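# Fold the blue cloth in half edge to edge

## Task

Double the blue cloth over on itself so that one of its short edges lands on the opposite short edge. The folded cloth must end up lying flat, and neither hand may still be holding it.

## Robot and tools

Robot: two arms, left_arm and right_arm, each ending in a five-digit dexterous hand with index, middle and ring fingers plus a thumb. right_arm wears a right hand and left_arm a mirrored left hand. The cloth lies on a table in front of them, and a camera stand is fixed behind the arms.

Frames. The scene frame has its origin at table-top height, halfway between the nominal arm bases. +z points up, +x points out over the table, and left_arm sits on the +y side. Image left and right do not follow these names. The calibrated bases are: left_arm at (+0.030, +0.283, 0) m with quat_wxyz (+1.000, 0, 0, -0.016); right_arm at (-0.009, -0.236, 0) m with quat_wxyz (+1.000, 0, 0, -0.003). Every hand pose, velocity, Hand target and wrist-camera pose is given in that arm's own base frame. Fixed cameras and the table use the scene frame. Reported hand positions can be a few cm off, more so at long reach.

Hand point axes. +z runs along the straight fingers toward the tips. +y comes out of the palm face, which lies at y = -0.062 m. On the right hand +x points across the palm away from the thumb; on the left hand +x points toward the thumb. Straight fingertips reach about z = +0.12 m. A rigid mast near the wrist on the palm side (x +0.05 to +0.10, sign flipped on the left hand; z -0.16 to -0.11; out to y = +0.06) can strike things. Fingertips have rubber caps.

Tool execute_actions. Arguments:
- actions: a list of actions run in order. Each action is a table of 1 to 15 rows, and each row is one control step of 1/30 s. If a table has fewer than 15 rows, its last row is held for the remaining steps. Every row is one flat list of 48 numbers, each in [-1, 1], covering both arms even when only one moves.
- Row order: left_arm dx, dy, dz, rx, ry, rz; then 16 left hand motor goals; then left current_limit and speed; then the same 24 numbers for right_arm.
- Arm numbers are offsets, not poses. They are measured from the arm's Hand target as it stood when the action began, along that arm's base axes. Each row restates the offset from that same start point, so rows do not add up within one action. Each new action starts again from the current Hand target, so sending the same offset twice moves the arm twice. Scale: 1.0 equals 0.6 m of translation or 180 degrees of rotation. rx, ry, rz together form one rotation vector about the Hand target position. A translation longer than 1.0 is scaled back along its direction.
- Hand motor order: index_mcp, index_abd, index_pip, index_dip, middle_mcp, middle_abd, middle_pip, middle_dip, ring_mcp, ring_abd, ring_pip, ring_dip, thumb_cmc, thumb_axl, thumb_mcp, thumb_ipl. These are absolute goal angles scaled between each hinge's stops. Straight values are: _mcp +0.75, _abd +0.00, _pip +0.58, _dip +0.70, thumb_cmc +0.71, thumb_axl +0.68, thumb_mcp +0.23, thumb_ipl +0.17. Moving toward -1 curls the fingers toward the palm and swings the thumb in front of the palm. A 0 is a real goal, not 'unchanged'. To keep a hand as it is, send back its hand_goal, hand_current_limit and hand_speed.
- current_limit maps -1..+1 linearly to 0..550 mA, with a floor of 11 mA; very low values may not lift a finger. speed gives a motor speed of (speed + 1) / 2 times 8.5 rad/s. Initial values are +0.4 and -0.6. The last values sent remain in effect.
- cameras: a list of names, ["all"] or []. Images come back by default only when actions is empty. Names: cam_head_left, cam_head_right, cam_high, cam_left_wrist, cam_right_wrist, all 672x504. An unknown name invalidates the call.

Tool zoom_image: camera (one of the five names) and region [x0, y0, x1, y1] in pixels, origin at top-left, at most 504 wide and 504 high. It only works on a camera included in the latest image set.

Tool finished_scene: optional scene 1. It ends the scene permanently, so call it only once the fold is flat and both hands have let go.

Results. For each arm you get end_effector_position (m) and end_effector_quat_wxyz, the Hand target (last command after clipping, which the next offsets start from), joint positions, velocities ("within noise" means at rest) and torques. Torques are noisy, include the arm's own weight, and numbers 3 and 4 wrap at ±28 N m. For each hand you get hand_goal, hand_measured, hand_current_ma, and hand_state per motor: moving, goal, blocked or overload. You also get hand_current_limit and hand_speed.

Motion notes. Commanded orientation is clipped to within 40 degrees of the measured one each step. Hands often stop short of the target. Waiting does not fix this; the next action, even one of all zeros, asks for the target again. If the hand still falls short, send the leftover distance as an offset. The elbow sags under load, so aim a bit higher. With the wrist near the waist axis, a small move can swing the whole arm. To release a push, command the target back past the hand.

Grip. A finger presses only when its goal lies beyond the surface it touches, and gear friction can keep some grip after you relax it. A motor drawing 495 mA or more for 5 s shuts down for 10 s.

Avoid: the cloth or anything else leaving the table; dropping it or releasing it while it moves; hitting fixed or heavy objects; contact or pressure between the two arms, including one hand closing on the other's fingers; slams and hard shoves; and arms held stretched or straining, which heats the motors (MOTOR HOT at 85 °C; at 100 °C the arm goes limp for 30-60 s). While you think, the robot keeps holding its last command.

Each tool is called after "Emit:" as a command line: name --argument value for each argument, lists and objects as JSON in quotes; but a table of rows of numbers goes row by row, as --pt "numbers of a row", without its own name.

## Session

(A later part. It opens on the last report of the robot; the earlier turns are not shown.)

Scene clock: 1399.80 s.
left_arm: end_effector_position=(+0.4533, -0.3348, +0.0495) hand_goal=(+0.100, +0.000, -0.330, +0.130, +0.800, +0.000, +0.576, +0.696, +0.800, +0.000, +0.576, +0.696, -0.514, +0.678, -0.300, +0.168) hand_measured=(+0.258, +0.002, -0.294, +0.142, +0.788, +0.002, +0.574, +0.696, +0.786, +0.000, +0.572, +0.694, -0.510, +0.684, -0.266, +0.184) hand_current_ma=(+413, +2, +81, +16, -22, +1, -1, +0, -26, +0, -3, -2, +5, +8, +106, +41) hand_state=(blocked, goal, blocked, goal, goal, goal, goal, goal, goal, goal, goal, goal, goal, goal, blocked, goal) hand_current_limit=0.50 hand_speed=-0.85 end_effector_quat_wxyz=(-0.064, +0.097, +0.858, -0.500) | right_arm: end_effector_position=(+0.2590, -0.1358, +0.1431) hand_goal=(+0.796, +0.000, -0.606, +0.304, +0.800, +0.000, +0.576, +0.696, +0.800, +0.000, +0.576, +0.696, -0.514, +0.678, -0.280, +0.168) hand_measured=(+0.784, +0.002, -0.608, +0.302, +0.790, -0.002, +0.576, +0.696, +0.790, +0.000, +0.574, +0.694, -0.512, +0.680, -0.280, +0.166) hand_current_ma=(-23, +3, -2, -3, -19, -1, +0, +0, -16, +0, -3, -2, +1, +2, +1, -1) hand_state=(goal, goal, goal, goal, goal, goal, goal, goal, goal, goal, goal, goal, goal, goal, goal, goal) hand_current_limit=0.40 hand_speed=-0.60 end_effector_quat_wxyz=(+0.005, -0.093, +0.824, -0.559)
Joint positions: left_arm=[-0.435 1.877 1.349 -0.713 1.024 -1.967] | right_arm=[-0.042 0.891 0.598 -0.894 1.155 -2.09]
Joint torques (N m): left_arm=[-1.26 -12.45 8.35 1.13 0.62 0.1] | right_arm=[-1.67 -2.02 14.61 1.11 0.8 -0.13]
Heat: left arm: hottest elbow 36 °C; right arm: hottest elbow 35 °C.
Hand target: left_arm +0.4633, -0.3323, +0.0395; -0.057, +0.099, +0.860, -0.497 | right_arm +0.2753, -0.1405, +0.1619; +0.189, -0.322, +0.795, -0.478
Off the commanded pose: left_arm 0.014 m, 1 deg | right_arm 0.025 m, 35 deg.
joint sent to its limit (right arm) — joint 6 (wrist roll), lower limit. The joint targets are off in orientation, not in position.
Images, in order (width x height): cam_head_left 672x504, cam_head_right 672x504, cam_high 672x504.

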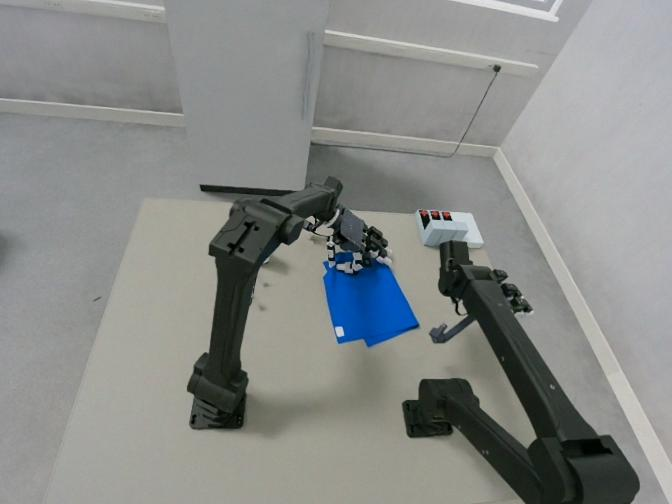

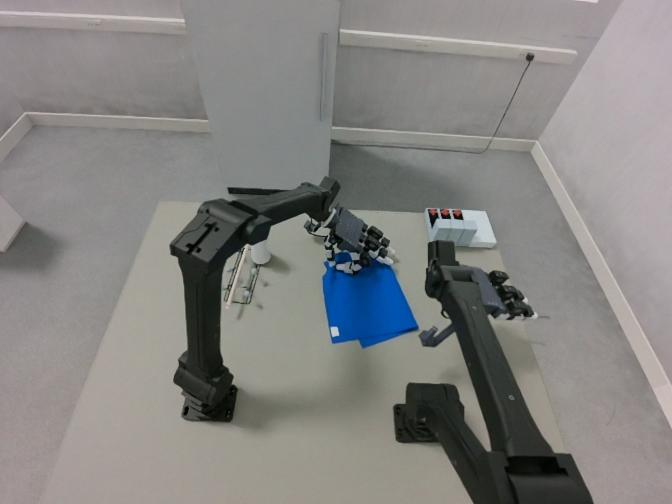

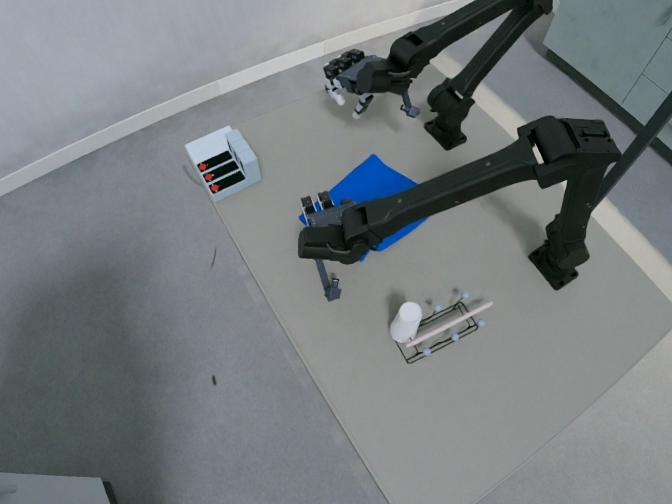

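Emit:
execute_actions --actions '[[[0,0,0,0,0,0,0.288,0,-0.358,0.159,0.8,0,0.576,0.696,0.8,0,0.576,0.696,-0.514,0.678,-0.281,0.168,0.4,-0.85,0,0,0,0,0,0,0.795,0,-0.606,0.304,0.8,0,0.576,0.696,0.8,0,0.576,0.696,-0.514,0.678,-0.281,0.168,0.4,-0.6]],[[0,0,0,0,0,0,0.41,0,-0.42,0.195,0.8,0,0.576,0.696,0.8,0,0.576,0.696,-0.514,0.678,-0.281,0.168,0.4,-0.85,0,0,0,0,0,0,0.795,0,-0.606,0.304,0.8,0,0.576,0.696,0.8,0,0.576,0.696,-0.514,0.678,-0.281,0.168,0.4,-0.6]],[[0,0,0,0,0,0,0.541,0,-0.482,0.232,0.8,0,0.576,0.696,0.8,0,0.576,0.696,-0.514,0.678,-0.281,0.168,0.4,-0.85,0,0,0,0,0,0,0.795,0,-0.606,0.304,0.8,0,0.576,0.696,0.8,0,0.576,0.696,-0.514,0.678,-0.281,0.168,0.4,-0.6]],[[0,0,0,0,0,0,0.795,0,-0.606,0.304,0.8,0,0.576,0.696,0.8,0,0.576,0.696,-0.514,0.678,-0.281,0.168,0.4,-0.8,0,0,0,0,0,0,0.795,0,-0.606,0.304,0.8,0,0.576,0.696,0.8,0,0.576,0.696,-0.514,0.678,-0.281,0.168,0.4,-0.6]],[[0,0,0.06,0,0,0,0.795,0,-0.606,0.304,0.8,0,0.576,0.696,0.8,0,0.576,0.696,-0.514,0.678,-0.281,0.168,0.4,-0.6,0,0,0,0,0,0,0.795,0,-0.606,0.304,0.8,0,0.576,0.696,0.8,0,0.576,0.696,-0.514,0.678,-0.281,0.168,0.4,-0.6]],[[0,0,0.08,0,0,0,0.795,0,-0.606,0.304,0.8,0,0.576,0.696,0.8,0,0.576,0.696,-0.514,0.678,-0.281,0.168,0.4,-0.6,0,0,0,0,0,0,0.795,0,-0.606,0.304,0.8,0,0.576,0.696,0.8,0,0.576,0.696,-0.514,0.678,-0.281,0.168,0.4,-0.6]],[[0,0,0.08,0,0,0,0.795,0,-0.606,0.304,0.8,0,0.576,0.696,0.8,0,0.576,0.696,-0.514,0.678,-0.281,0.168,0.4,-0.6,0,0,0,0,0,0,0.795,0,-0.606,0.304,0.8,0,0.576,0.696,0.8,0,0.576,0.696,-0.514,0.678,-0.281,0.168,0.4,-0.6]],[[0,0.08,0.03,0,0,0,0.795,0,-0.606,0.304,0.8,0,0.576,0.696,0.8,0,0.576,0.696,-0.514,0.678,-0.281,0.168,0.4,-0.6,0,0,0,0,0,0,0.795,0,-0.606,0.304,0.8,0,0.576,0.696,0.8,0,0.576,0.696,-0.514,0.678,-0.281,0.168,0.4,-0.6]],[[0,0.08,0.03,0,0,0,0.795,0,-0.606,0.304,0.8,0,0.576,0.696,0.8,0,0.576,0.696,-0.514,0.678,-0.281,0.168,0.4,-0.6,0,0,0,0,0,0,0.795,0,-0.606,0.304,0.8,0,0.576,0.696,0.8,0,0.576,0.696,-0.514,0.678,-0.281,0.168,0.4,-0.6]],[[-0.02,0.1,0.0,0,0,0,0.795,0,-0.606,0.304,0.8,0,0.576,0.696,0.8,0,0.576,0.696,-0.514,0.678,-0.281,0.168,0.4,-0.6,0,0,0,0,0,0,0.795,0,-0.606,0.304,0.8,0,0.576,0.696,0.8,0,0.576,0.696,-0.514,0.678,-0.281,0.168,0.4,-0.6]]]' --cameras '["cam_head_left","cam_head_right","cam_high"]'

Emit:
zoom_image --camera "cam_head_left" --region '[310, 240, 430, 360]'

Emit:
zoom_image --camera "cam_high" --region '[290, 130, 440, 280]'

Scene clock: 1454.00 s.
left_arm: end_effector_position=(+0.4476, -0.1732, +0.1976) hand_goal=(+0.796, +0.000, -0.606, +0.304, +0.800, +0.000, +0.576, +0.696, +0.800, +0.000, +0.576, +0.696, -0.514, +0.678, -0.280, +0.168) hand_measured=(+0.780, +0.002, -0.602, +0.302, +0.788, +0.002, +0.574, +0.696, +0.786, +0.000, +0.572, +0.694, -0.514, +0.680, -0.278, +0.170) hand_current_ma=(-28, +1, +3, -2, -22, +1, -1, +0, -26, +0, -3, -2, +0, +1, +3, +3) hand_state=(goal, goal, goal, goal, goal, goal, goal, goal, goal, goal, goal, goal, goal, goal, goal, goal) hand_current_limit=0.40 hand_speed=-0.60 end_effector_quat_wxyz=(-0.065, +0.088, +0.861, -0.496) | right_arm: end_effector_position=(+0.2588, -0.1357, +0.1420) hand_goal=(+0.796, +0.000, -0.606, +0.304, +0.800, +0.000, +0.576, +0.696, +0.800, +0.000, +0.576, +0.696, -0.514, +0.678, -0.280, +0.168) hand_measured=(+0.784, +0.002, -0.608, +0.302, +0.790, -0.002, +0.576, +0.696, +0.790, +0.000, +0.574, +0.694, -0.512, +0.680, -0.280, +0.166) hand_current_ma=(-23, +3, -2, -3, -19, -1, +0, +0, -16, +0, -3, -2, +1, +2, +1, -2) hand_state=(goal, goal, goal, goal, goal, goal, goal, goal, goal, goal, goal, goal, goal, goal, goal, goal) hand_current_limit=0.40 hand_speed=-0.60 end_effector_quat_wxyz=(+0.005, -0.093, +0.826, -0.556)
Joint positions: left_arm=[-0.146 1.698 1.522 -1.543 1.042 -1.429] | right_arm=[-0.046 0.892 0.598 -0.894 1.147 -2.09]
Joint torques (N m): left_arm=[-2.2 -12.92 9.57 -0.39 1.03 0.01] | right_arm=[-1.14 -2.2 14.69 1.11 0.8 -0.14]
Heat: left arm: hottest elbow 37 °C; right arm: hottest elbow 48 °C.
Hand target: left_arm +0.4512, -0.1763, +0.2074; -0.057, +0.099, +0.860, -0.497 | right_arm +0.2753, -0.1404, +0.1619; +0.189, -0.322, +0.795, -0.478
Off the commanded pose: left_arm 0.011 m, 2 deg | right_arm 0.026 m, 35 deg.
joint sent to its limit (right arm) — joint 6 (wrist roll), lower limit. The joint targets are off in orientation, not in position.
Images, in order (width x height): cam_head_left 672x504, cam_head_right 672x504, cam_high 672x504.

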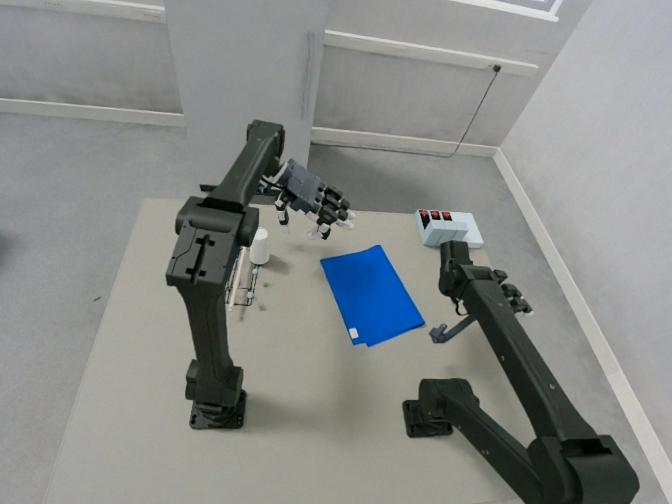

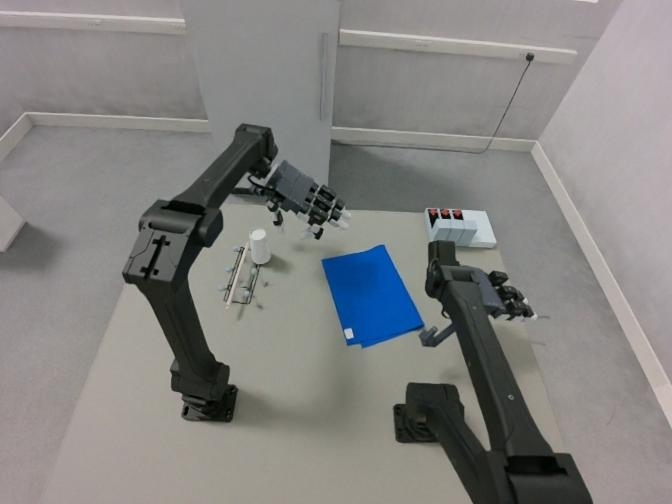

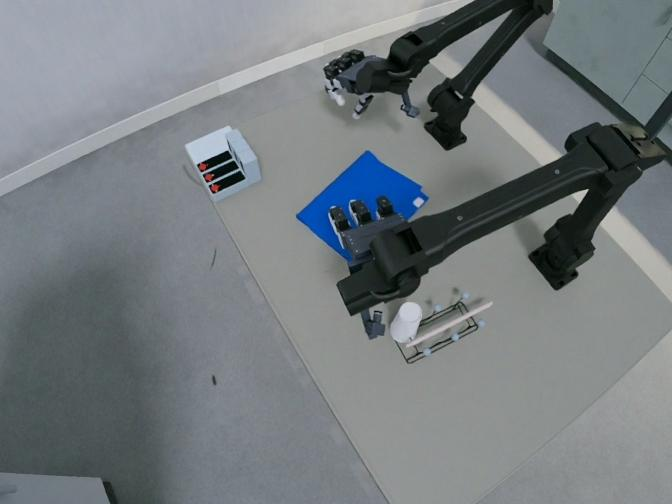

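Scaled by 4.200.

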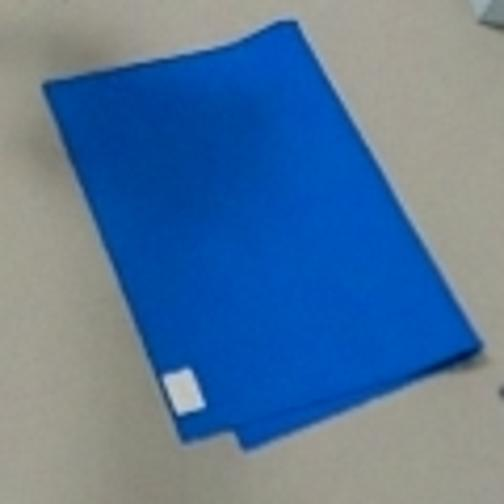

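Scaled by 3.360.

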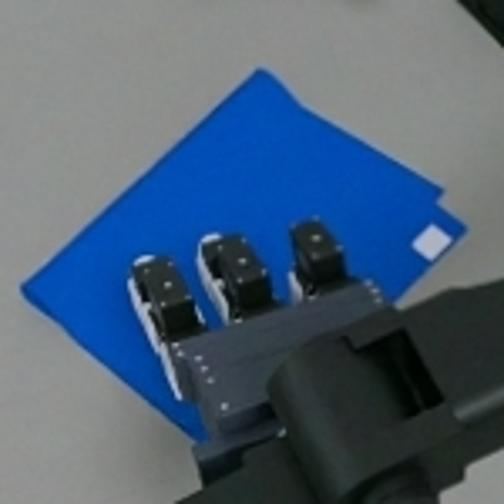

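Emit:
execute_actions --actions '[[[0,0,0,0,0,0,0.795,0,-0.606,0.304,0.8,0,0.576,0.696,0.8,0,0.576,0.696,-0.514,0.678,-0.281,0.168,0.4,-0.6,-0.0097,0.0706,0,0,0,0,0.541,0,-0.482,0.232,0.8,0,0.576,0.696,0.8,0,0.576,0.696,-0.514,0.678,-0.281,0.168,0.4,-0.6]],[[0,0,0,0,0,0,0.795,0,-0.606,0.304,0.8,0,0.576,0.696,0.8,0,0.576,0.696,-0.514,0.678,-0.281,0.168,0.4,-0.6,-0.0097,0.0706,0,0,0,0,0.541,0,-0.482,0.232,0.8,0,0.576,0.696,0.8,0,0.576,0.696,-0.514,0.678,-0.281,0.168,0.4,-0.6]],[[0,0,0,0,0,0,0.795,0,-0.606,0.304,0.8,0,0.576,0.696,0.8,0,0.576,0.696,-0.514,0.678,-0.281,0.168,0.4,-0.6,-0.0097,0.0706,-0.01,0,0,0,0.541,0,-0.482,0.232,0.8,0,0.576,0.696,0.8,0,0.576,0.696,-0.514,0.678,-0.281,0.168,0.4,-0.6]],[[0,0,0,0,0,0,0.795,0,-0.606,0.304,0.8,0,0.576,0.696,0.8,0,0.576,0.696,-0.514,0.678,-0.281,0.168,0.4,-0.6,-0.0097,0.0706,-0.02,0,0,0,0.541,0,-0.482,0.232,0.8,0,0.576,0.696,0.8,0,0.576,0.696,-0.514,0.678,-0.281,0.168,0.4,-0.6]],[[0,0,0,0,0,0,0.795,0,-0.606,0.304,0.8,0,0.576,0.696,0.8,0,0.576,0.696,-0.514,0.678,-0.281,0.168,0.4,-0.6,-0.0097,0.0706,-0.03,0,0,0,0.541,0,-0.482,0.232,0.8,0,0.576,0.696,0.8,0,0.576,0.696,-0.514,0.678,-0.281,0.168,0.4,-0.6]],[[0,0,0,0,0,0,0.795,0,-0.606,0.304,0.8,0,0.576,0.696,0.8,0,0.576,0.696,-0.514,0.678,-0.281,0.168,0.4,-0.6,-0.0097,0.0706,-0.05,0,0,0,0.541,0,-0.482,0.232,0.8,0,0.576,0.696,0.8,0,0.576,0.696,-0.514,0.678,-0.281,0.168,0.4,-0.6]]]' --cameras '["cam_head_left","cam_high"]'

Emit:
zoom_image --camera "cam_head_left" --region '[300, 230, 450, 370]'

Emit:
zoom_image --camera "cam_high" --region '[290, 130, 450, 280]'

Scene clock: 1510.17 s.
left_arm: end_effector_position=(+0.4468, -0.1731, +0.1977) hand_goal=(+0.796, +0.000, -0.606, +0.304, +0.800, +0.000, +0.576, +0.696, +0.800, +0.000, +0.576, +0.696, -0.514, +0.678, -0.280, +0.168) hand_measured=(+0.780, +0.002, -0.602, +0.302, +0.788, +0.002, +0.574, +0.696, +0.786, +0.000, +0.572, +0.694, -0.514, +0.680, -0.278, +0.170) hand_current_ma=(-28, +1, +3, -2, -22, +1, -1, +0, -26, +0, -3, -2, +0, +1, +3, +3) hand_state=(goal, goal, goal, goal, goal, goal, goal, goal, goal, goal, goal, goal, goal, goal, goal, goal) hand_current_limit=0.40 hand_speed=-0.60 end_effector_quat_wxyz=(-0.066, +0.089, +0.861, -0.496) | right_arm: end_effector_position=(+0.2299, +0.0989, +0.0837) hand_goal=(+0.542, +0.000, -0.482, +0.232, +0.800, +0.000, +0.576, +0.696, +0.800, +0.000, +0.576, +0.696, -0.514, +0.678, -0.280, +0.168) hand_measured=(+0.538, +0.002, -0.482, +0.236, +0.790, -0.002, +0.576, +0.696, +0.790, +0.000, +0.574, +0.694, -0.512, +0.680, -0.280, +0.166) hand_current_ma=(-6, +2, -1, +4, -19, -1, +0, +0, -16, +0, -3, -2, +1, +2, +1, -2) hand_state=(goal, goal, goal, goal, goal, goal, goal, goal, goal, goal, goal, goal, goal, goal, goal, goal) hand_current_limit=0.40 hand_speed=-0.60 end_effector_quat_wxyz=(+0.174, -0.333, +0.792, -0.482)
Joint positions: left_arm=[-0.146 1.698 1.522 -1.548 1.042 -1.423] | right_arm=[0.878 1.076 0.578 -1.314 1.059 -1.346]
Joint torques (N m): left_arm=[-2.08 -12.63 9.74 -0.38 1.04 0.01] | right_arm=[0.67 -2.55 12.12 -0.36 0.98 0.21]
Heat: left arm: hottest elbow 37 °C; right arm: hottest elbow 52 °C.
Hand target: left_arm +0.4512, -0.1763, +0.2074; -0.057, +0.099, +0.860, -0.497 | right_arm +0.2402, +0.1136, +0.0957; +0.189, -0.322, +0.795, -0.478
Off the commanded pose: left_arm 0.011 m, 2 deg | right_arm 0.022 m, 2 deg.
Images, in order (width x height): cam_head_left 672x504, cam_high 672x504.

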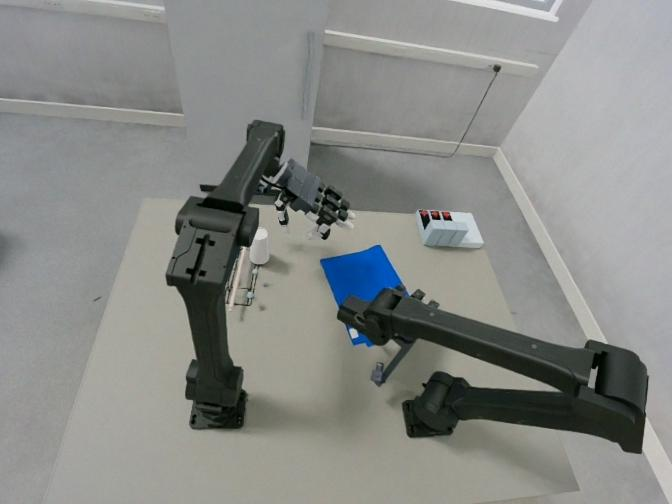

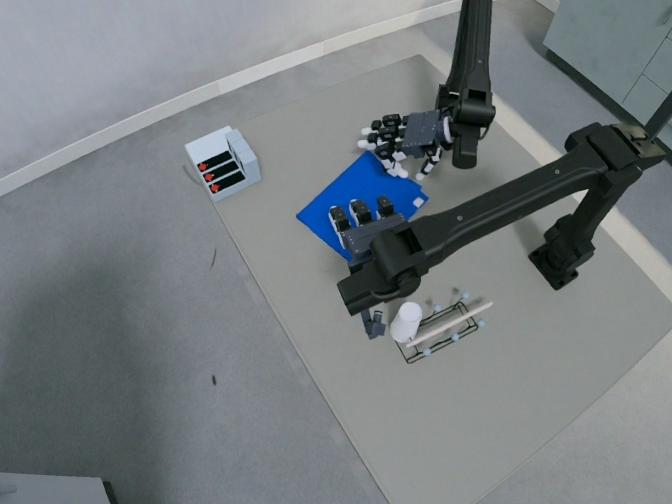

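Scaled by 3.360.

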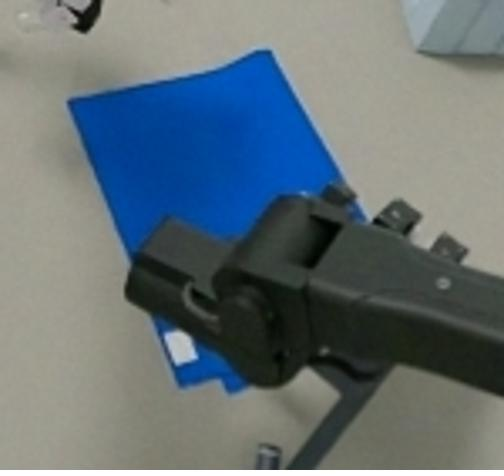

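Scaled by 3.150.

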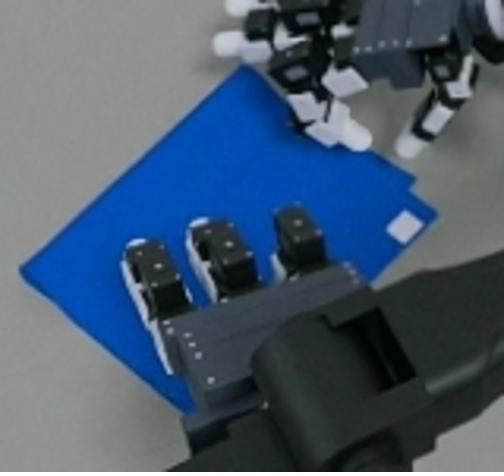

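Emit:
execute_actions --actions '[[[0,0,0,0,0,0,0.795,0,-0.606,0.304,0.8,0,0.576,0.696,0.8,0,0.576,0.696,-0.514,0.678,-0.281,0.168,0.4,-0.6,0.017,0.022,-0.04,0,0,0,0.541,0,-0.482,0.232,0.8,0,0.576,0.696,0.8,0,0.576,0.696,-0.514,0.678,-0.281,0.168,0.4,-0.6]],[[0,0,0,0,0,0,0.795,0,-0.606,0.304,0.8,0,0.576,0.696,0.8,0,0.576,0.696,-0.514,0.678,-0.281,0.168,0.4,-0.6,0,0,-0.04,0,0,0,0.541,0,-0.482,0.232,0.8,0,0.576,0.696,0.8,0,0.576,0.696,-0.514,0.678,-0.281,0.168,0.4,-0.6]]]' --cameras '["cam_head_left","cam_high"]'

Emit:
zoom_image --camera "cam_high" --region '[350, 130, 450, 230]'

Scene clock: 1532.00 s.
left_arm: end_effector_position=(+0.4468, -0.1731, +0.1977) hand_goal=(+0.796, +0.000, -0.606, +0.304, +0.800, +0.000, +0.576, +0.696, +0.800, +0.000, +0.576, +0.696, -0.514, +0.678, -0.280, +0.168) hand_measured=(+0.780, +0.002, -0.602, +0.302, +0.788, +0.002, +0.574, +0.696, +0.786, +0.000, +0.572, +0.694, -0.514, +0.680, -0.278, +0.170) hand_current_ma=(-28, +1, +3, -2, -22, +1, -1, +0, -26, +0, -3, -2, +0, +1, +3, +3) hand_state=(goal, goal, goal, goal, goal, goal, goal, goal, goal, goal, goal, goal, goal, goal, goal, goal) hand_current_limit=0.40 hand_speed=-0.60 end_effector_quat_wxyz=(-0.066, +0.089, +0.861, -0.496) | right_arm: end_effector_position=(+0.2480, +0.1229, +0.0482) hand_goal=(+0.542, +0.000, -0.482, +0.232, +0.800, +0.000, +0.576, +0.696, +0.800, +0.000, +0.576, +0.696, -0.514, +0.678, -0.280, +0.168) hand_measured=(+0.538, +0.002, -0.482, +0.236, +0.790, +0.000, +0.576, +0.696, +0.790, +0.000, +0.574, +0.694, -0.514, +0.680, -0.280, +0.166) hand_current_ma=(-6, +2, -1, +4, -19, -1, +0, +0, -16, +0, -3, -2, +1, +2, +1, -2) hand_state=(goal, goal, goal, goal, goal, goal, goal, goal, goal, goal, goal, goal, goal, goal, goal, goal) hand_current_limit=0.40 hand_speed=-0.60 end_effector_quat_wxyz=(+0.184, -0.325, +0.794, -0.479)
Joint positions: left_arm=[-0.146 1.698 1.522 -1.548 1.042 -1.423] | right_arm=[0.888 1.236 0.579 -1.157 1.062 -1.317]
Joint torques (N m): left_arm=[-2.2 -12.57 9.74 -0.38 1.05 0.01] | right_arm=[0.09 -4.42 8.09 0.1 0.98 0.13]
Heat: left arm: hottest elbow 37 °C; right arm: hottest elbow 46 °C.
Hand target: left_arm +0.4512, -0.1763, +0.2074; -0.057, +0.099, +0.860, -0.497 | right_arm +0.2505, +0.1269, +0.0478; +0.189, -0.322, +0.795, -0.479
Off the commanded pose: left_arm 0.011 m, 2 deg | right_arm 0.005 m, 1 deg.
Images, in order (width x height): cam_head_left 672x504, cam_high 672x504.

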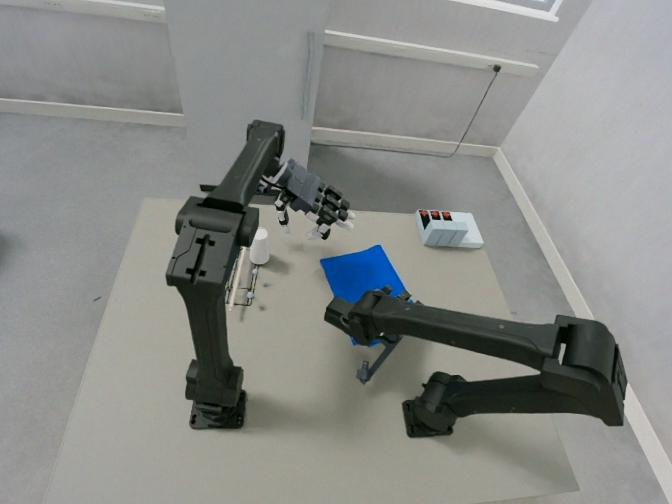

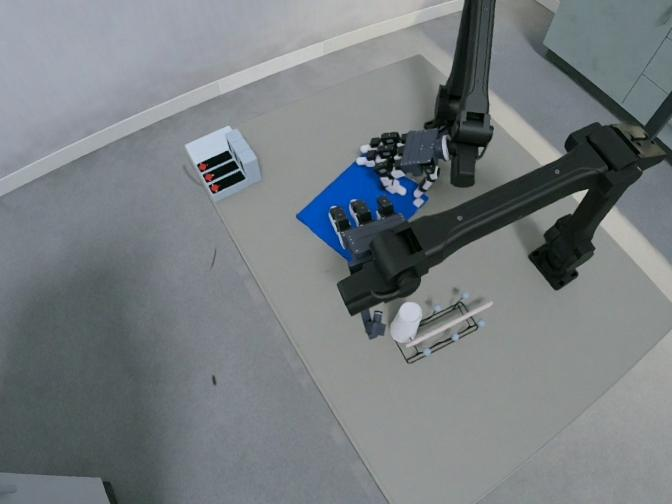

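Scaled by 5.040.

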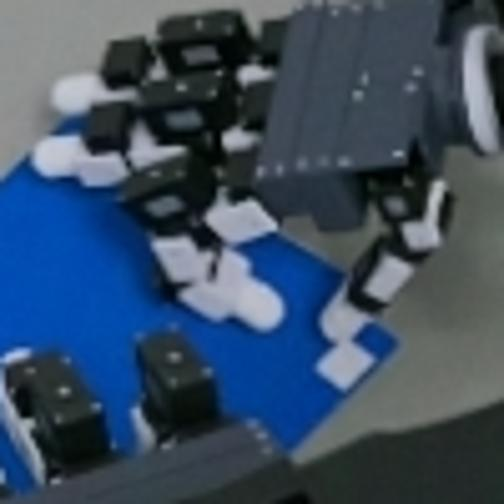

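Emit:
execute_actions --actions '[[[0,0,0,0,0,0,0.795,0,-0.606,0.304,0.8,0,0.576,0.696,0.8,0,0.576,0.696,-0.514,0.678,-0.281,0.168,0.4,-0.6,-0.017,-0.005,-0.03,0,0,0,0.541,0,-0.482,0.232,0.8,0,0.576,0.696,0.8,0,0.576,0.696,-0.514,0.678,-0.281,0.168,0.4,-0.6]],[[0,0,0,0,0,0,0.795,0,-0.606,0.304,0.8,0,0.576,0.696,0.8,0,0.576,0.696,-0.514,0.678,-0.281,0.168,0.4,-0.6,0,0,-0.026,0,0,0,0.541,0,-0.482,0.232,0.8,0,0.576,0.696,0.8,0,0.576,0.696,-0.514,0.678,-0.281,0.168,0.4,-0.6]]]' --cameras '["cam_high","cam_right_wrist"]'

Emit:
zoom_image --camera "cam_high" --region '[350, 130, 450, 230]'

Scene clock: 1552.50 s.
left_arm: end_effector_position=(+0.4468, -0.1731, +0.1977) hand_goal=(+0.796, +0.000, -0.606, +0.304, +0.800, +0.000, +0.576, +0.696, +0.800, +0.000, +0.576, +0.696, -0.514, +0.678, -0.280, +0.168) hand_measured=(+0.780, +0.002, -0.602, +0.302, +0.788, +0.002, +0.574, +0.696, +0.786, +0.000, +0.572, +0.694, -0.514, +0.680, -0.278, +0.170) hand_current_ma=(-28, +1, +3, -2, -22, +1, -1, +0, -26, +0, -3, -2, +0, +1, +3, +3) hand_state=(goal, goal, goal, goal, goal, goal, goal, goal, goal, goal, goal, goal, goal, goal, goal, goal) hand_current_limit=0.40 hand_speed=-0.60 end_effector_quat_wxyz=(-0.066, +0.089, +0.861, -0.496) | right_arm: end_effector_position=(+0.2440, +0.1226, +0.0239) hand_goal=(+0.542, +0.000, -0.482, +0.232, +0.800, +0.000, +0.576, +0.696, +0.800, +0.000, +0.576, +0.696, -0.514, +0.678, -0.280, +0.168) hand_measured=(+0.540, -0.004, -0.508, +0.214, +0.790, +0.000, +0.576, +0.696, +0.790, +0.000, +0.574, +0.694, -0.522, +0.674, -0.280, +0.168) hand_current_ma=(-3, -3, -58, -37, -19, -1, +0, +0, -16, +0, -3, -2, -13, -5, +0, -1) hand_state=(goal, goal, blocked, goal, goal, goal, goal, goal, goal, goal, goal, goal, goal, goal, goal, goal) hand_current_limit=0.40 hand_speed=-0.60 end_effector_quat_wxyz=(+0.193, -0.319, +0.794, -0.481)
Joint positions: left_arm=[-0.146 1.698 1.522 -1.548 1.042 -1.423] | right_arm=[0.909 1.292 0.535 -1.083 1.07 -1.266]
Joint torques (N m): left_arm=[-2.2 -12.69 9.72 -0.39 1.05 0.01] | right_arm=[0.21 -2.9 5.9 0.65 0.46 0.13]
Heat: left arm: hottest elbow 38 °C; right arm: hottest elbow 43 °C.
Hand target: left_arm +0.4512, -0.1763, +0.2074; -0.057, +0.099, +0.860, -0.497 | right_arm +0.2403, +0.1239, +0.0142; +0.189, -0.322, +0.795, -0.478
Off the commanded pose: left_arm 0.011 m, 2 deg | right_arm 0.011 m, 1 deg.
camera_calibration:
cam_right_wrist: T_world_to_cam=[[0.352836, 0.75496, -0.552759, -0.134738], [-0.0746105, 0.611573, 0.787662, -0.139986], [0.932706, -0.236674, 0.272113, -0.0887111], [0, 0, 0, 1]] pos_world=[0.119837, 0.166338, 0.0599233]
Images, in order (width x height): cam_high 672x504, cam_right_wrist 672x504.

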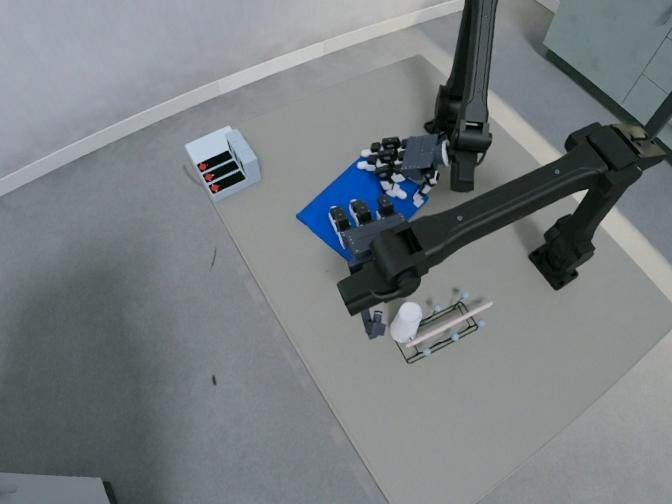

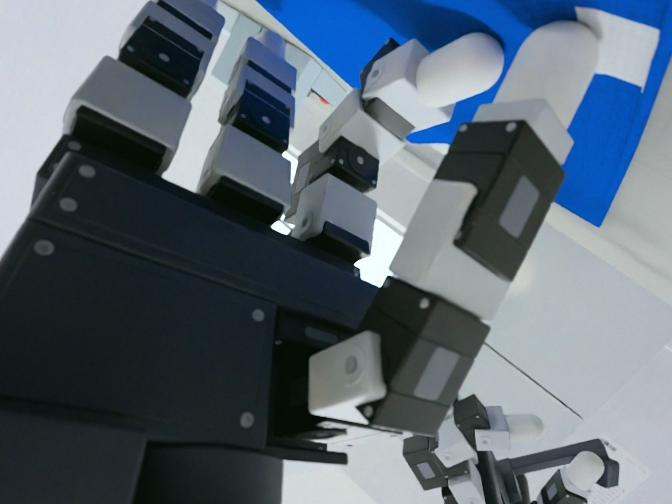

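Scaled by 5.040.

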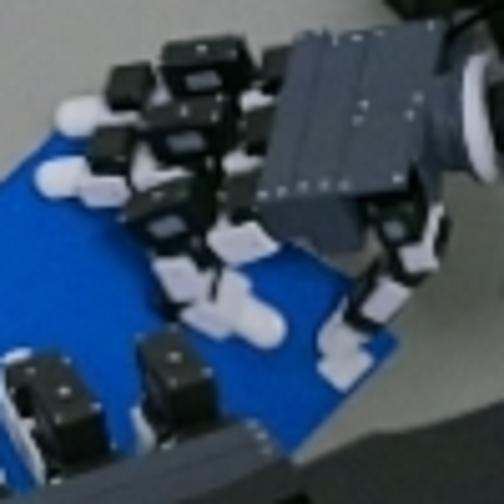

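Emit:
execute_actions --actions '[[[0,0,0,0,0,0,0.795,0,-0.606,0.304,0.8,0,0.576,0.696,0.8,0,0.576,0.696,-0.514,0.678,-0.281,0.168,0.4,-0.6,0,0,0,0,0,0,0.41,0,-0.42,0.195,0.8,0,0.576,0.696,0.8,0,0.576,0.696,-0.514,0.678,-0.281,0.168,0.5,-0.85]],[[0,0,0,0,0,0,0.795,0,-0.606,0.304,0.8,0,0.576,0.696,0.8,0,0.576,0.696,-0.514,0.678,-0.281,0.168,0.4,-0.6,0,0,0,0,0,0,0.288,0,-0.358,0.159,0.8,0,0.576,0.696,0.8,0,0.576,0.696,-0.514,0.678,-0.281,0.168,0.5,-0.85]],[[0,0,0,0,0,0,0.795,0,-0.606,0.304,0.8,0,0.576,0.696,0.8,0,0.576,0.696,-0.514,0.678,-0.281,0.168,0.4,-0.6,0,0,0,0,0,0,0.1,0,-0.33,0.13,0.8,0,0.576,0.696,0.8,0,0.576,0.696,-0.514,0.678,-0.3,0.168,0.5,-0.85]],[[0,0,0,0,0,0,0.795,0,-0.606,0.304,0.8,0,0.576,0.696,0.8,0,0.576,0.696,-0.514,0.678,-0.281,0.168,0.4,-0.6,0,0,0,0,0,0,0.1,0,-0.33,0.13,0.8,0,0.576,0.696,0.8,0,0.576,0.696,-0.514,0.678,-0.3,0.168,0.5,-0.85]],[[0,0,0,0,0,0,0.795,0,-0.606,0.304,0.8,0,0.576,0.696,0.8,0,0.576,0.696,-0.514,0.678,-0.281,0.168,0.4,-0.6,0,0,0.04,0,0,0,0.1,0,-0.33,0.13,0.8,0,0.576,0.696,0.8,0,0.576,0.696,-0.514,0.678,-0.3,0.168,0.5,-0.85]],[[0,0,0,0,0,0,0.795,0,-0.606,0.304,0.8,0,0.576,0.696,0.8,0,0.576,0.696,-0.514,0.678,-0.281,0.168,0.4,-0.6,0,0,0.03,0,0,0,0.1,0,-0.33,0.13,0.8,0,0.576,0.696,0.8,0,0.576,0.696,-0.514,0.678,-0.3,0.168,0.5,-0.85]]]' --cameras '["cam_high","cam_right_wrist","cam_head_left"]'

Emit:
zoom_image --camera "cam_high" --region '[300, 130, 450, 280]'

Scene clock: 1577.40 s.
left_arm: end_effector_position=(+0.4468, -0.1731, +0.1977) hand_goal=(+0.796, +0.000, -0.606, +0.304, +0.800, +0.000, +0.576, +0.696, +0.800, +0.000, +0.576, +0.696, -0.514, +0.678, -0.280, +0.168) hand_measured=(+0.780, +0.002, -0.602, +0.302, +0.788, +0.002, +0.574, +0.696, +0.786, +0.000, +0.572, +0.694, -0.514, +0.680, -0.278, +0.170) hand_current_ma=(-28, +1, +3, -2, -22, +1, -1, +0, -26, +0, -3, -2, +0, +1, +3, +3) hand_state=(goal, goal, goal, goal, goal, goal, goal, goal, goal, goal, goal, goal, goal, goal, goal, goal) hand_current_limit=0.40 hand_speed=-0.60 end_effector_quat_wxyz=(-0.066, +0.089, +0.861, -0.496) | right_arm: end_effector_position=(+0.2324, +0.1093, +0.0440) hand_goal=(+0.100, +0.000, -0.330, +0.130, +0.800, +0.000, +0.576, +0.696, +0.800, +0.000, +0.576, +0.696, -0.514, +0.678, -0.300, +0.168) hand_measured=(+0.232, +0.002, -0.294, +0.144, +0.790, +0.000, +0.576, +0.696, +0.790, +0.000, +0.574, +0.694, -0.520, +0.676, -0.262, +0.184) hand_current_ma=(+413, +2, +90, +25, -19, -1, +0, +0, -17, +0, -3, -2, -9, -3, +138, +46) hand_state=(blocked, goal, blocked, goal, goal, goal, goal, goal, goal, goal, goal, goal, goal, goal, blocked, goal) hand_current_limit=0.50 hand_speed=-0.85 end_effector_quat_wxyz=(+0.176, -0.325, +0.791, -0.487)
Joint positions: left_arm=[-0.146 1.698 1.522 -1.548 1.042 -1.423] | right_arm=[0.909 1.218 0.544 -1.214 1.061 -1.253]
Joint torques (N m): left_arm=[-2.14 -12.69 9.73 -0.39 1.06 0.01] | right_arm=[0.21 -5.3 10.52 -0.53 0.76 -0.05]
Heat: left arm: hottest elbow 38 °C; right arm: hottest elbow 39 °C.
Hand target: left_arm +0.4512, -0.1763, +0.2074; -0.057, +0.099, +0.860, -0.497 | right_arm +0.2403, +0.1238, +0.0562; +0.189, -0.322, +0.795, -0.479
Off the commanded pose: left_arm 0.011 m, 2 deg | right_arm 0.021 m, 2 deg.
camera_calibration:
cam_right_wrist: T_world_to_cam=[[0.343198, 0.737425, -0.581738, -0.103995], [-0.0474875, 0.632187, 0.773359, -0.156328], [0.938062, -0.23779, 0.251984, -0.0867198], [0, 0, 0, 1]] pos_world=[0.109616, 0.154896, 0.0822521]
Images, in order (width x height): cam_head_left 672x504, cam_high 672x504, cam_right_wrist 672x504.

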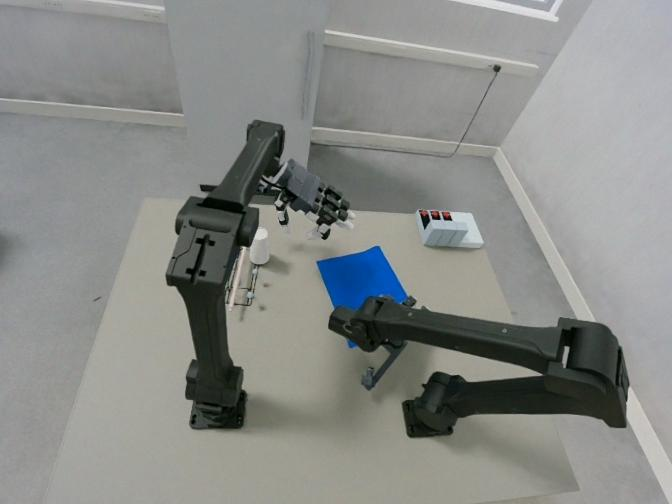

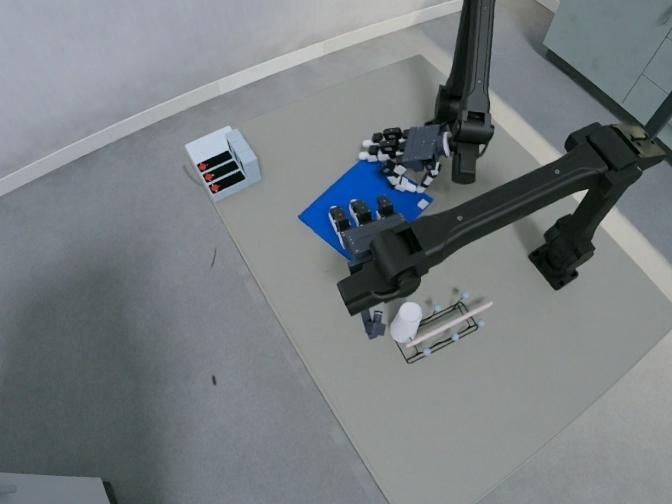

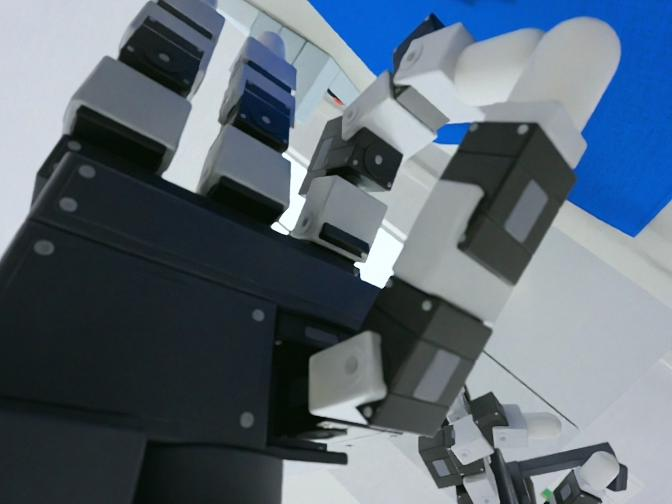

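Scaled by 3.360.

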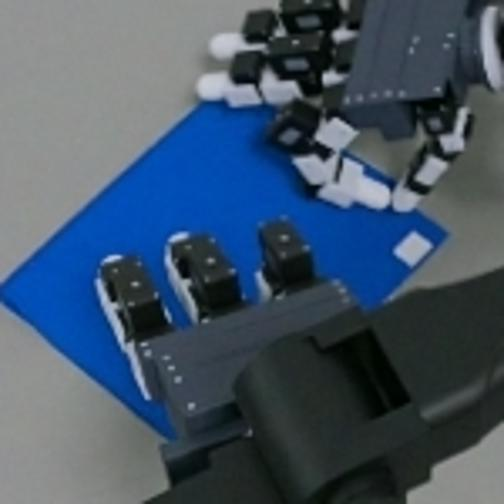

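Emit:
execute_actions --actions '[[[0,0,0,0,0,0,0.795,0,-0.606,0.304,0.8,0,0.576,0.696,0.8,0,0.576,0.696,-0.514,0.678,-0.281,0.168,0.4,-0.6,0,0,0.08,0,0,0,0.288,0,-0.358,0.159,0.8,0,0.576,0.696,0.8,0,0.576,0.696,-0.514,0.678,-0.281,0.168,0.5,-0.6]],[[0,0,0,0,0,0,0.795,0,-0.606,0.304,0.8,0,0.576,0.696,0.8,0,0.576,0.696,-0.514,0.678,-0.281,0.168,0.4,-0.6,0.02,-0.08,0.06,0,0,0,0.795,0,-0.606,0.304,0.8,0,0.576,0.696,0.8,0,0.576,0.696,-0.514,0.678,-0.281,0.168,0.4,-0.6]],[[0,0,0,0,0,0,0.795,0,-0.606,0.304,0.8,0,0.576,0.696,0.8,0,0.576,0.696,-0.514,0.678,-0.281,0.168,0.4,-0.6,0.02,-0.08,0.0,0,0,0,0.795,0,-0.606,0.304,0.8,0,0.576,0.696,0.8,0,0.576,0.696,-0.514,0.678,-0.281,0.168,0.4,-0.6]],[[0,0,0,0,0,0,0.795,0,-0.606,0.304,0.8,0,0.576,0.696,0.8,0,0.576,0.696,-0.514,0.678,-0.281,0.168,0.4,-0.6,0.0,-0.08,0.0,0,0,0,0.795,0,-0.606,0.304,0.8,0,0.576,0.696,0.8,0,0.576,0.696,-0.514,0.678,-0.281,0.168,0.4,-0.6]],[[0,0,0,0,0,0,0.795,0,-0.606,0.304,0.8,0,0.576,0.696,0.8,0,0.576,0.696,-0.514,0.678,-0.281,0.168,0.4,-0.6,0.0,-0.08,0.0,0,0,0,0.795,0,-0.606,0.304,0.8,0,0.576,0.696,0.8,0,0.576,0.696,-0.514,0.678,-0.281,0.168,0.4,-0.6]],[[0,0,0,0,0,0,0.795,0,-0.606,0.304,0.8,0,0.576,0.696,0.8,0,0.576,0.696,-0.514,0.678,-0.281,0.168,0.4,-0.6,0.0,-0.08,0.0,0,0,0,0.795,0,-0.606,0.304,0.8,0,0.576,0.696,0.8,0,0.576,0.696,-0.514,0.678,-0.281,0.168,0.4,-0.6]]]' --cameras '["cam_high","cam_head_right","cam_head_left"]'

Emit:
zoom_image --camera "cam_head_left" --region '[310, 240, 430, 360]'

Emit:
zoom_image --camera "cam_high" --region '[290, 130, 450, 290]'

Scene clock: 1610.97 s.
left_arm: end_effector_position=(+0.4468, -0.1731, +0.1977) hand_goal=(+0.796, +0.000, -0.606, +0.304, +0.800, +0.000, +0.576, +0.696, +0.800, +0.000, +0.576, +0.696, -0.514, +0.678, -0.280, +0.168) hand_measured=(+0.780, +0.002, -0.602, +0.302, +0.788, +0.002, +0.574, +0.696, +0.786, +0.000, +0.572, +0.694, -0.514, +0.680, -0.278, +0.170) hand_current_ma=(-28, +1, +3, -2, -22, +1, -1, +0, -26, +0, -3, -2, +0, +1, +3, +3) hand_state=(goal, goal, goal, goal, goal, goal, goal, goal, goal, goal, goal, goal, goal, goal, goal, goal) hand_current_limit=0.40 hand_speed=-0.60 end_effector_quat_wxyz=(-0.066, +0.089, +0.861, -0.496) | right_arm: end_effector_position=(+0.2529, -0.1129, +0.1278) hand_goal=(+0.796, +0.000, -0.606, +0.304, +0.800, +0.000, +0.576, +0.696, +0.800, +0.000, +0.576, +0.696, -0.514, +0.678, -0.280, +0.168) hand_measured=(+0.784, +0.002, -0.604, +0.302, +0.788, +0.000, +0.576, +0.696, +0.790, +0.000, +0.574, +0.694, -0.516, +0.676, -0.278, +0.170) hand_current_ma=(-24, +2, +3, -3, -21, -1, +0, +0, -17, +0, -3, -2, -3, -2, +5, +3) hand_state=(goal, goal, goal, goal, goal, goal, goal, goal, goal, goal, goal, goal, goal, goal, goal, goal) hand_current_limit=0.40 hand_speed=-0.60 end_effector_quat_wxyz=(+0.037, -0.125, +0.821, -0.556)
Joint positions: left_arm=[-0.146 1.698 1.522 -1.548 1.042 -1.423] | right_arm=[0.042 0.833 0.529 -0.867 1.146 -2.089]
Joint torques (N m): left_arm=[-2.14 -12.51 9.74 -0.36 1.04 0.02] | right_arm=[-1.03 -1.32 13.11 1.25 0.79 -0.12]
Heat: left arm: hottest elbow 38 °C; right arm: hottest elbow 39 °C.
Hand target: left_arm +0.4512, -0.1763, +0.2074; -0.057, +0.099, +0.860, -0.497 | right_arm +0.2644, -0.1160, +0.1402; +0.189, -0.322, +0.795, -0.478
Off the commanded pose: left_arm 0.011 m, 2 deg | right_arm 0.017 m, 30 deg.
joint sent to its limit (right arm) — joint 6 (wrist roll), lower limit. The joint targets are off in orientation, not in position.
Images, in order (width x height): cam_head_left 672x504, cam_head_right 672x504, cam_high 672x504.

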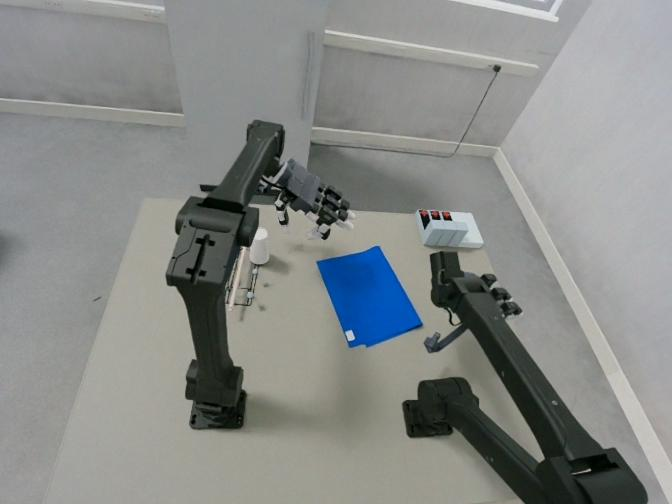

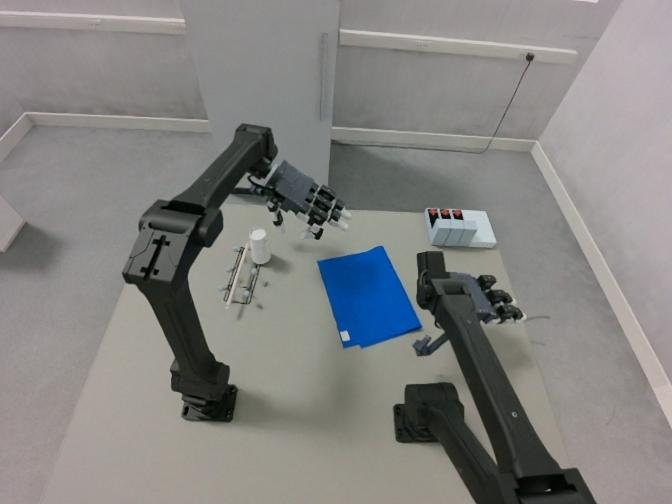

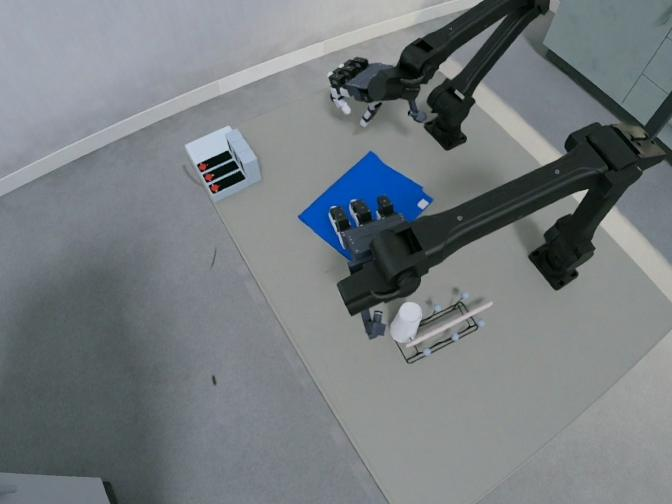

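Scaled by 4.200.

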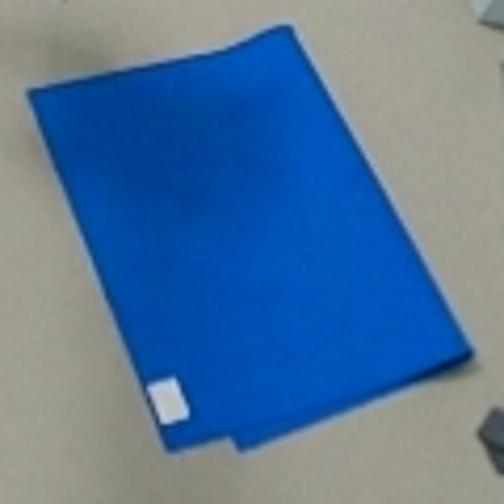

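Scaled by 3.150.

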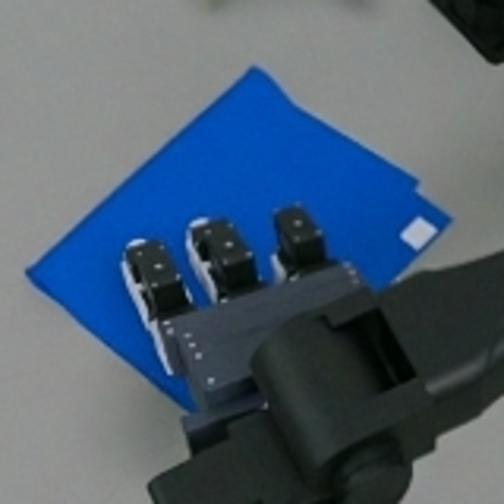

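Emit:
execute_actions --actions '[[[0,0,0,0,0,0,0.795,0,-0.606,0.304,0.8,0,0.576,0.696,0.8,0,0.576,0.696,-0.514,0.678,-0.281,0.168,0.4,-0.6,0.0156,0.0612,0,0,0,-0.037,0.288,0,-0.358,0.159,0.8,0,0.576,0.696,0.8,0,0.576,0.696,-0.514,0.678,-0.281,0.168,0.4,-0.6]],[[0,0,0,0,0,0,0.795,0,-0.606,0.304,0.8,0,0.576,0.696,0.8,0,0.576,0.696,-0.514,0.678,-0.281,0.168,0.4,-0.6,0.0156,0.0612,0,0,0,-0.037,0.288,0,-0.358,0.159,0.8,0,0.576,0.696,0.8,0,0.576,0.696,-0.514,0.678,-0.281,0.168,0.4,-0.6]],[[0,0,0,0,0,0,0.795,0,-0.606,0.304,0.8,0,0.576,0.696,0.8,0,0.576,0.696,-0.514,0.678,-0.281,0.168,0.4,-0.6,0.0156,0.0612,-0.03,0,0,-0.037,0.288,0,-0.358,0.159,0.8,0,0.576,0.696,0.8,0,0.576,0.696,-0.514,0.678,-0.281,0.168,0.4,-0.6]],[[0,0,0,0,0,0,0.795,0,-0.606,0.304,0.8,0,0.576,0.696,0.8,0,0.576,0.696,-0.514,0.678,-0.281,0.168,0.4,-0.6,0,0,-0.05,0,0,0,0.288,0,-0.358,0.159,0.8,0,0.576,0.696,0.8,0,0.576,0.696,-0.514,0.678,-0.281,0.168,0.4,-0.6]],[[0,0,0,0,0,0,0.795,0,-0.606,0.304,0.8,0,0.576,0.696,0.8,0,0.576,0.696,-0.514,0.678,-0.281,0.168,0.4,-0.6,0,0,-0.05,0,0,0,0.288,0,-0.358,0.159,0.8,0,0.576,0.696,0.8,0,0.576,0.696,-0.514,0.678,-0.281,0.168,0.4,-0.6]]]' --cameras '["cam_high","cam_head_left"]'

Emit:
zoom_image --camera "cam_head_left" --region '[310, 240, 430, 360]'

Emit:
zoom_image --camera "cam_high" --region '[290, 130, 450, 290]'

Scene clock: 1673.83 s.
left_arm: end_effector_position=(+0.4468, -0.1731, +0.1977) hand_goal=(+0.796, +0.000, -0.606, +0.304, +0.800, +0.000, +0.576, +0.696, +0.800, +0.000, +0.576, +0.696, -0.514, +0.678, -0.280, +0.168) hand_measured=(+0.780, +0.002, -0.602, +0.302, +0.788, +0.002, +0.574, +0.696, +0.786, +0.000, +0.572, +0.694, -0.514, +0.680, -0.278, +0.170) hand_current_ma=(-28, +1, +3, -2, -22, +1, -1, +0, -26, +0, -3, -2, +0, +1, +3, +3) hand_state=(goal, goal, goal, goal, goal, goal, goal, goal, goal, goal, goal, goal, goal, goal, goal, goal) hand_current_limit=0.40 hand_speed=-0.60 end_effector_quat_wxyz=(-0.066, +0.089, +0.861, -0.496) | right_arm: end_effector_position=(+0.2888, -0.0088, +0.0627) hand_goal=(+0.288, +0.000, -0.358, +0.160, +0.800, +0.000, +0.576, +0.696, +0.800, +0.000, +0.576, +0.696, -0.514, +0.678, -0.280, +0.168) hand_measured=(+0.298, +0.002, -0.354, +0.164, +0.788, +0.000, +0.576, +0.696, +0.790, +0.000, +0.574, +0.694, -0.516, +0.676, -0.274, +0.170) hand_current_ma=(+18, +2, +6, +4, -21, -1, +0, +0, -17, +0, -3, -2, -3, -2, +10, +3) hand_state=(goal, goal, goal, goal, goal, goal, goal, goal, goal, goal, goal, goal, goal, goal, goal, goal) hand_current_limit=0.40 hand_speed=-0.60 end_effector_quat_wxyz=(+0.098, -0.182, +0.838, -0.505)
Joint positions: left_arm=[-0.146 1.698 1.522 -1.548 1.042 -1.423] | right_arm=[0.369 1.112 0.541 -0.933 1.078 -1.669]
Joint torques (N m): left_arm=[-2.26 -12.63 9.73 -0.38 1.05 0.01] | right_arm=[0.26 -3.49 8.81 0.72 0.91 0.12]
Heat: left arm: hottest elbow 39 °C; right arm: hottest elbow 46 °C.
Hand target: left_arm +0.4512, -0.1763, +0.2074; -0.057, +0.099, +0.860, -0.497 | right_arm +0.2924, -0.0059, +0.0622; +0.103, -0.180, +0.839, -0.504
Off the commanded pose: left_arm 0.011 m, 2 deg | right_arm 0.005 m, 1 deg.
Images, in order (width x height): cam_head_left 672x504, cam_high 672x504.

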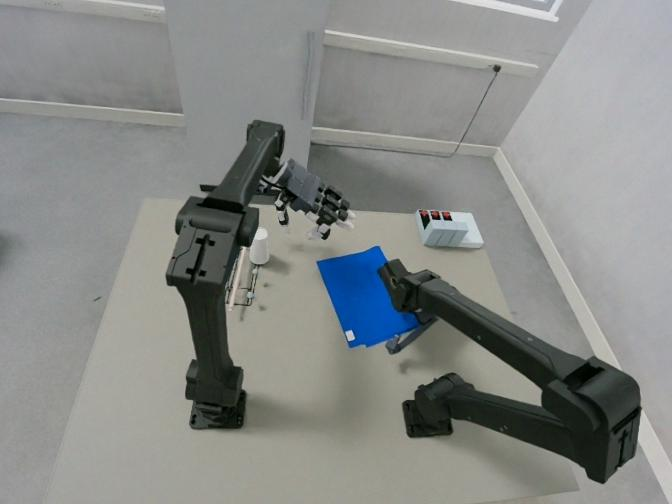

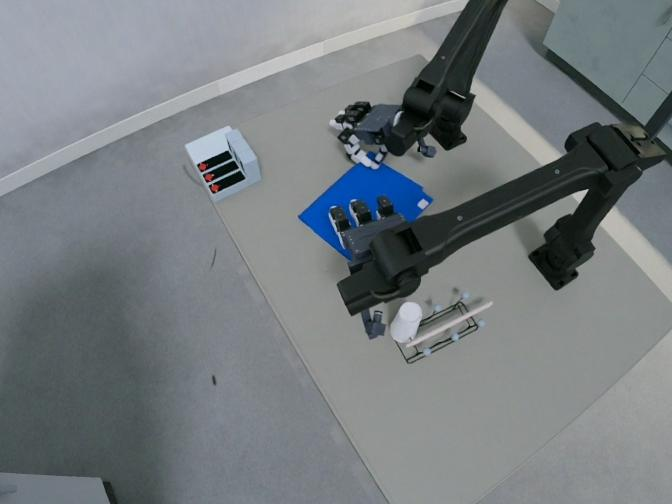

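Scaled by 4.200.

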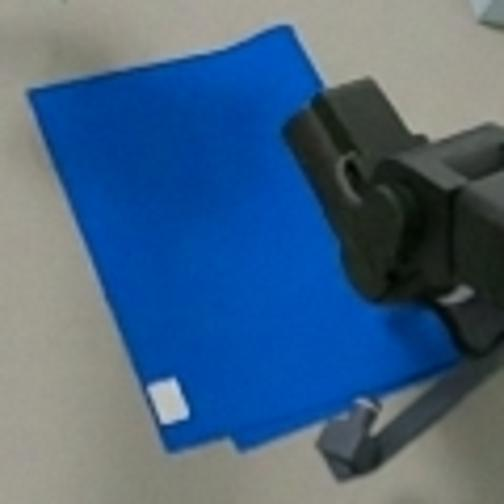

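Scaled by 3.150.

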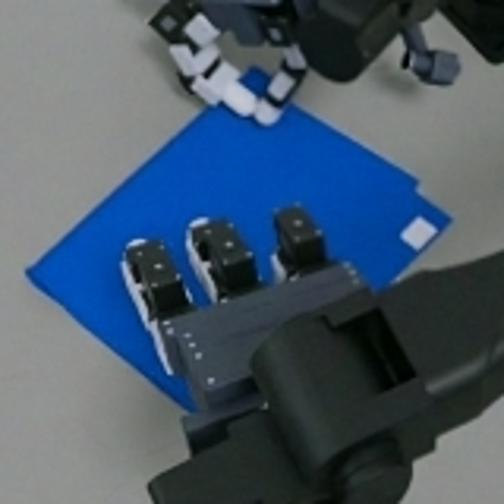

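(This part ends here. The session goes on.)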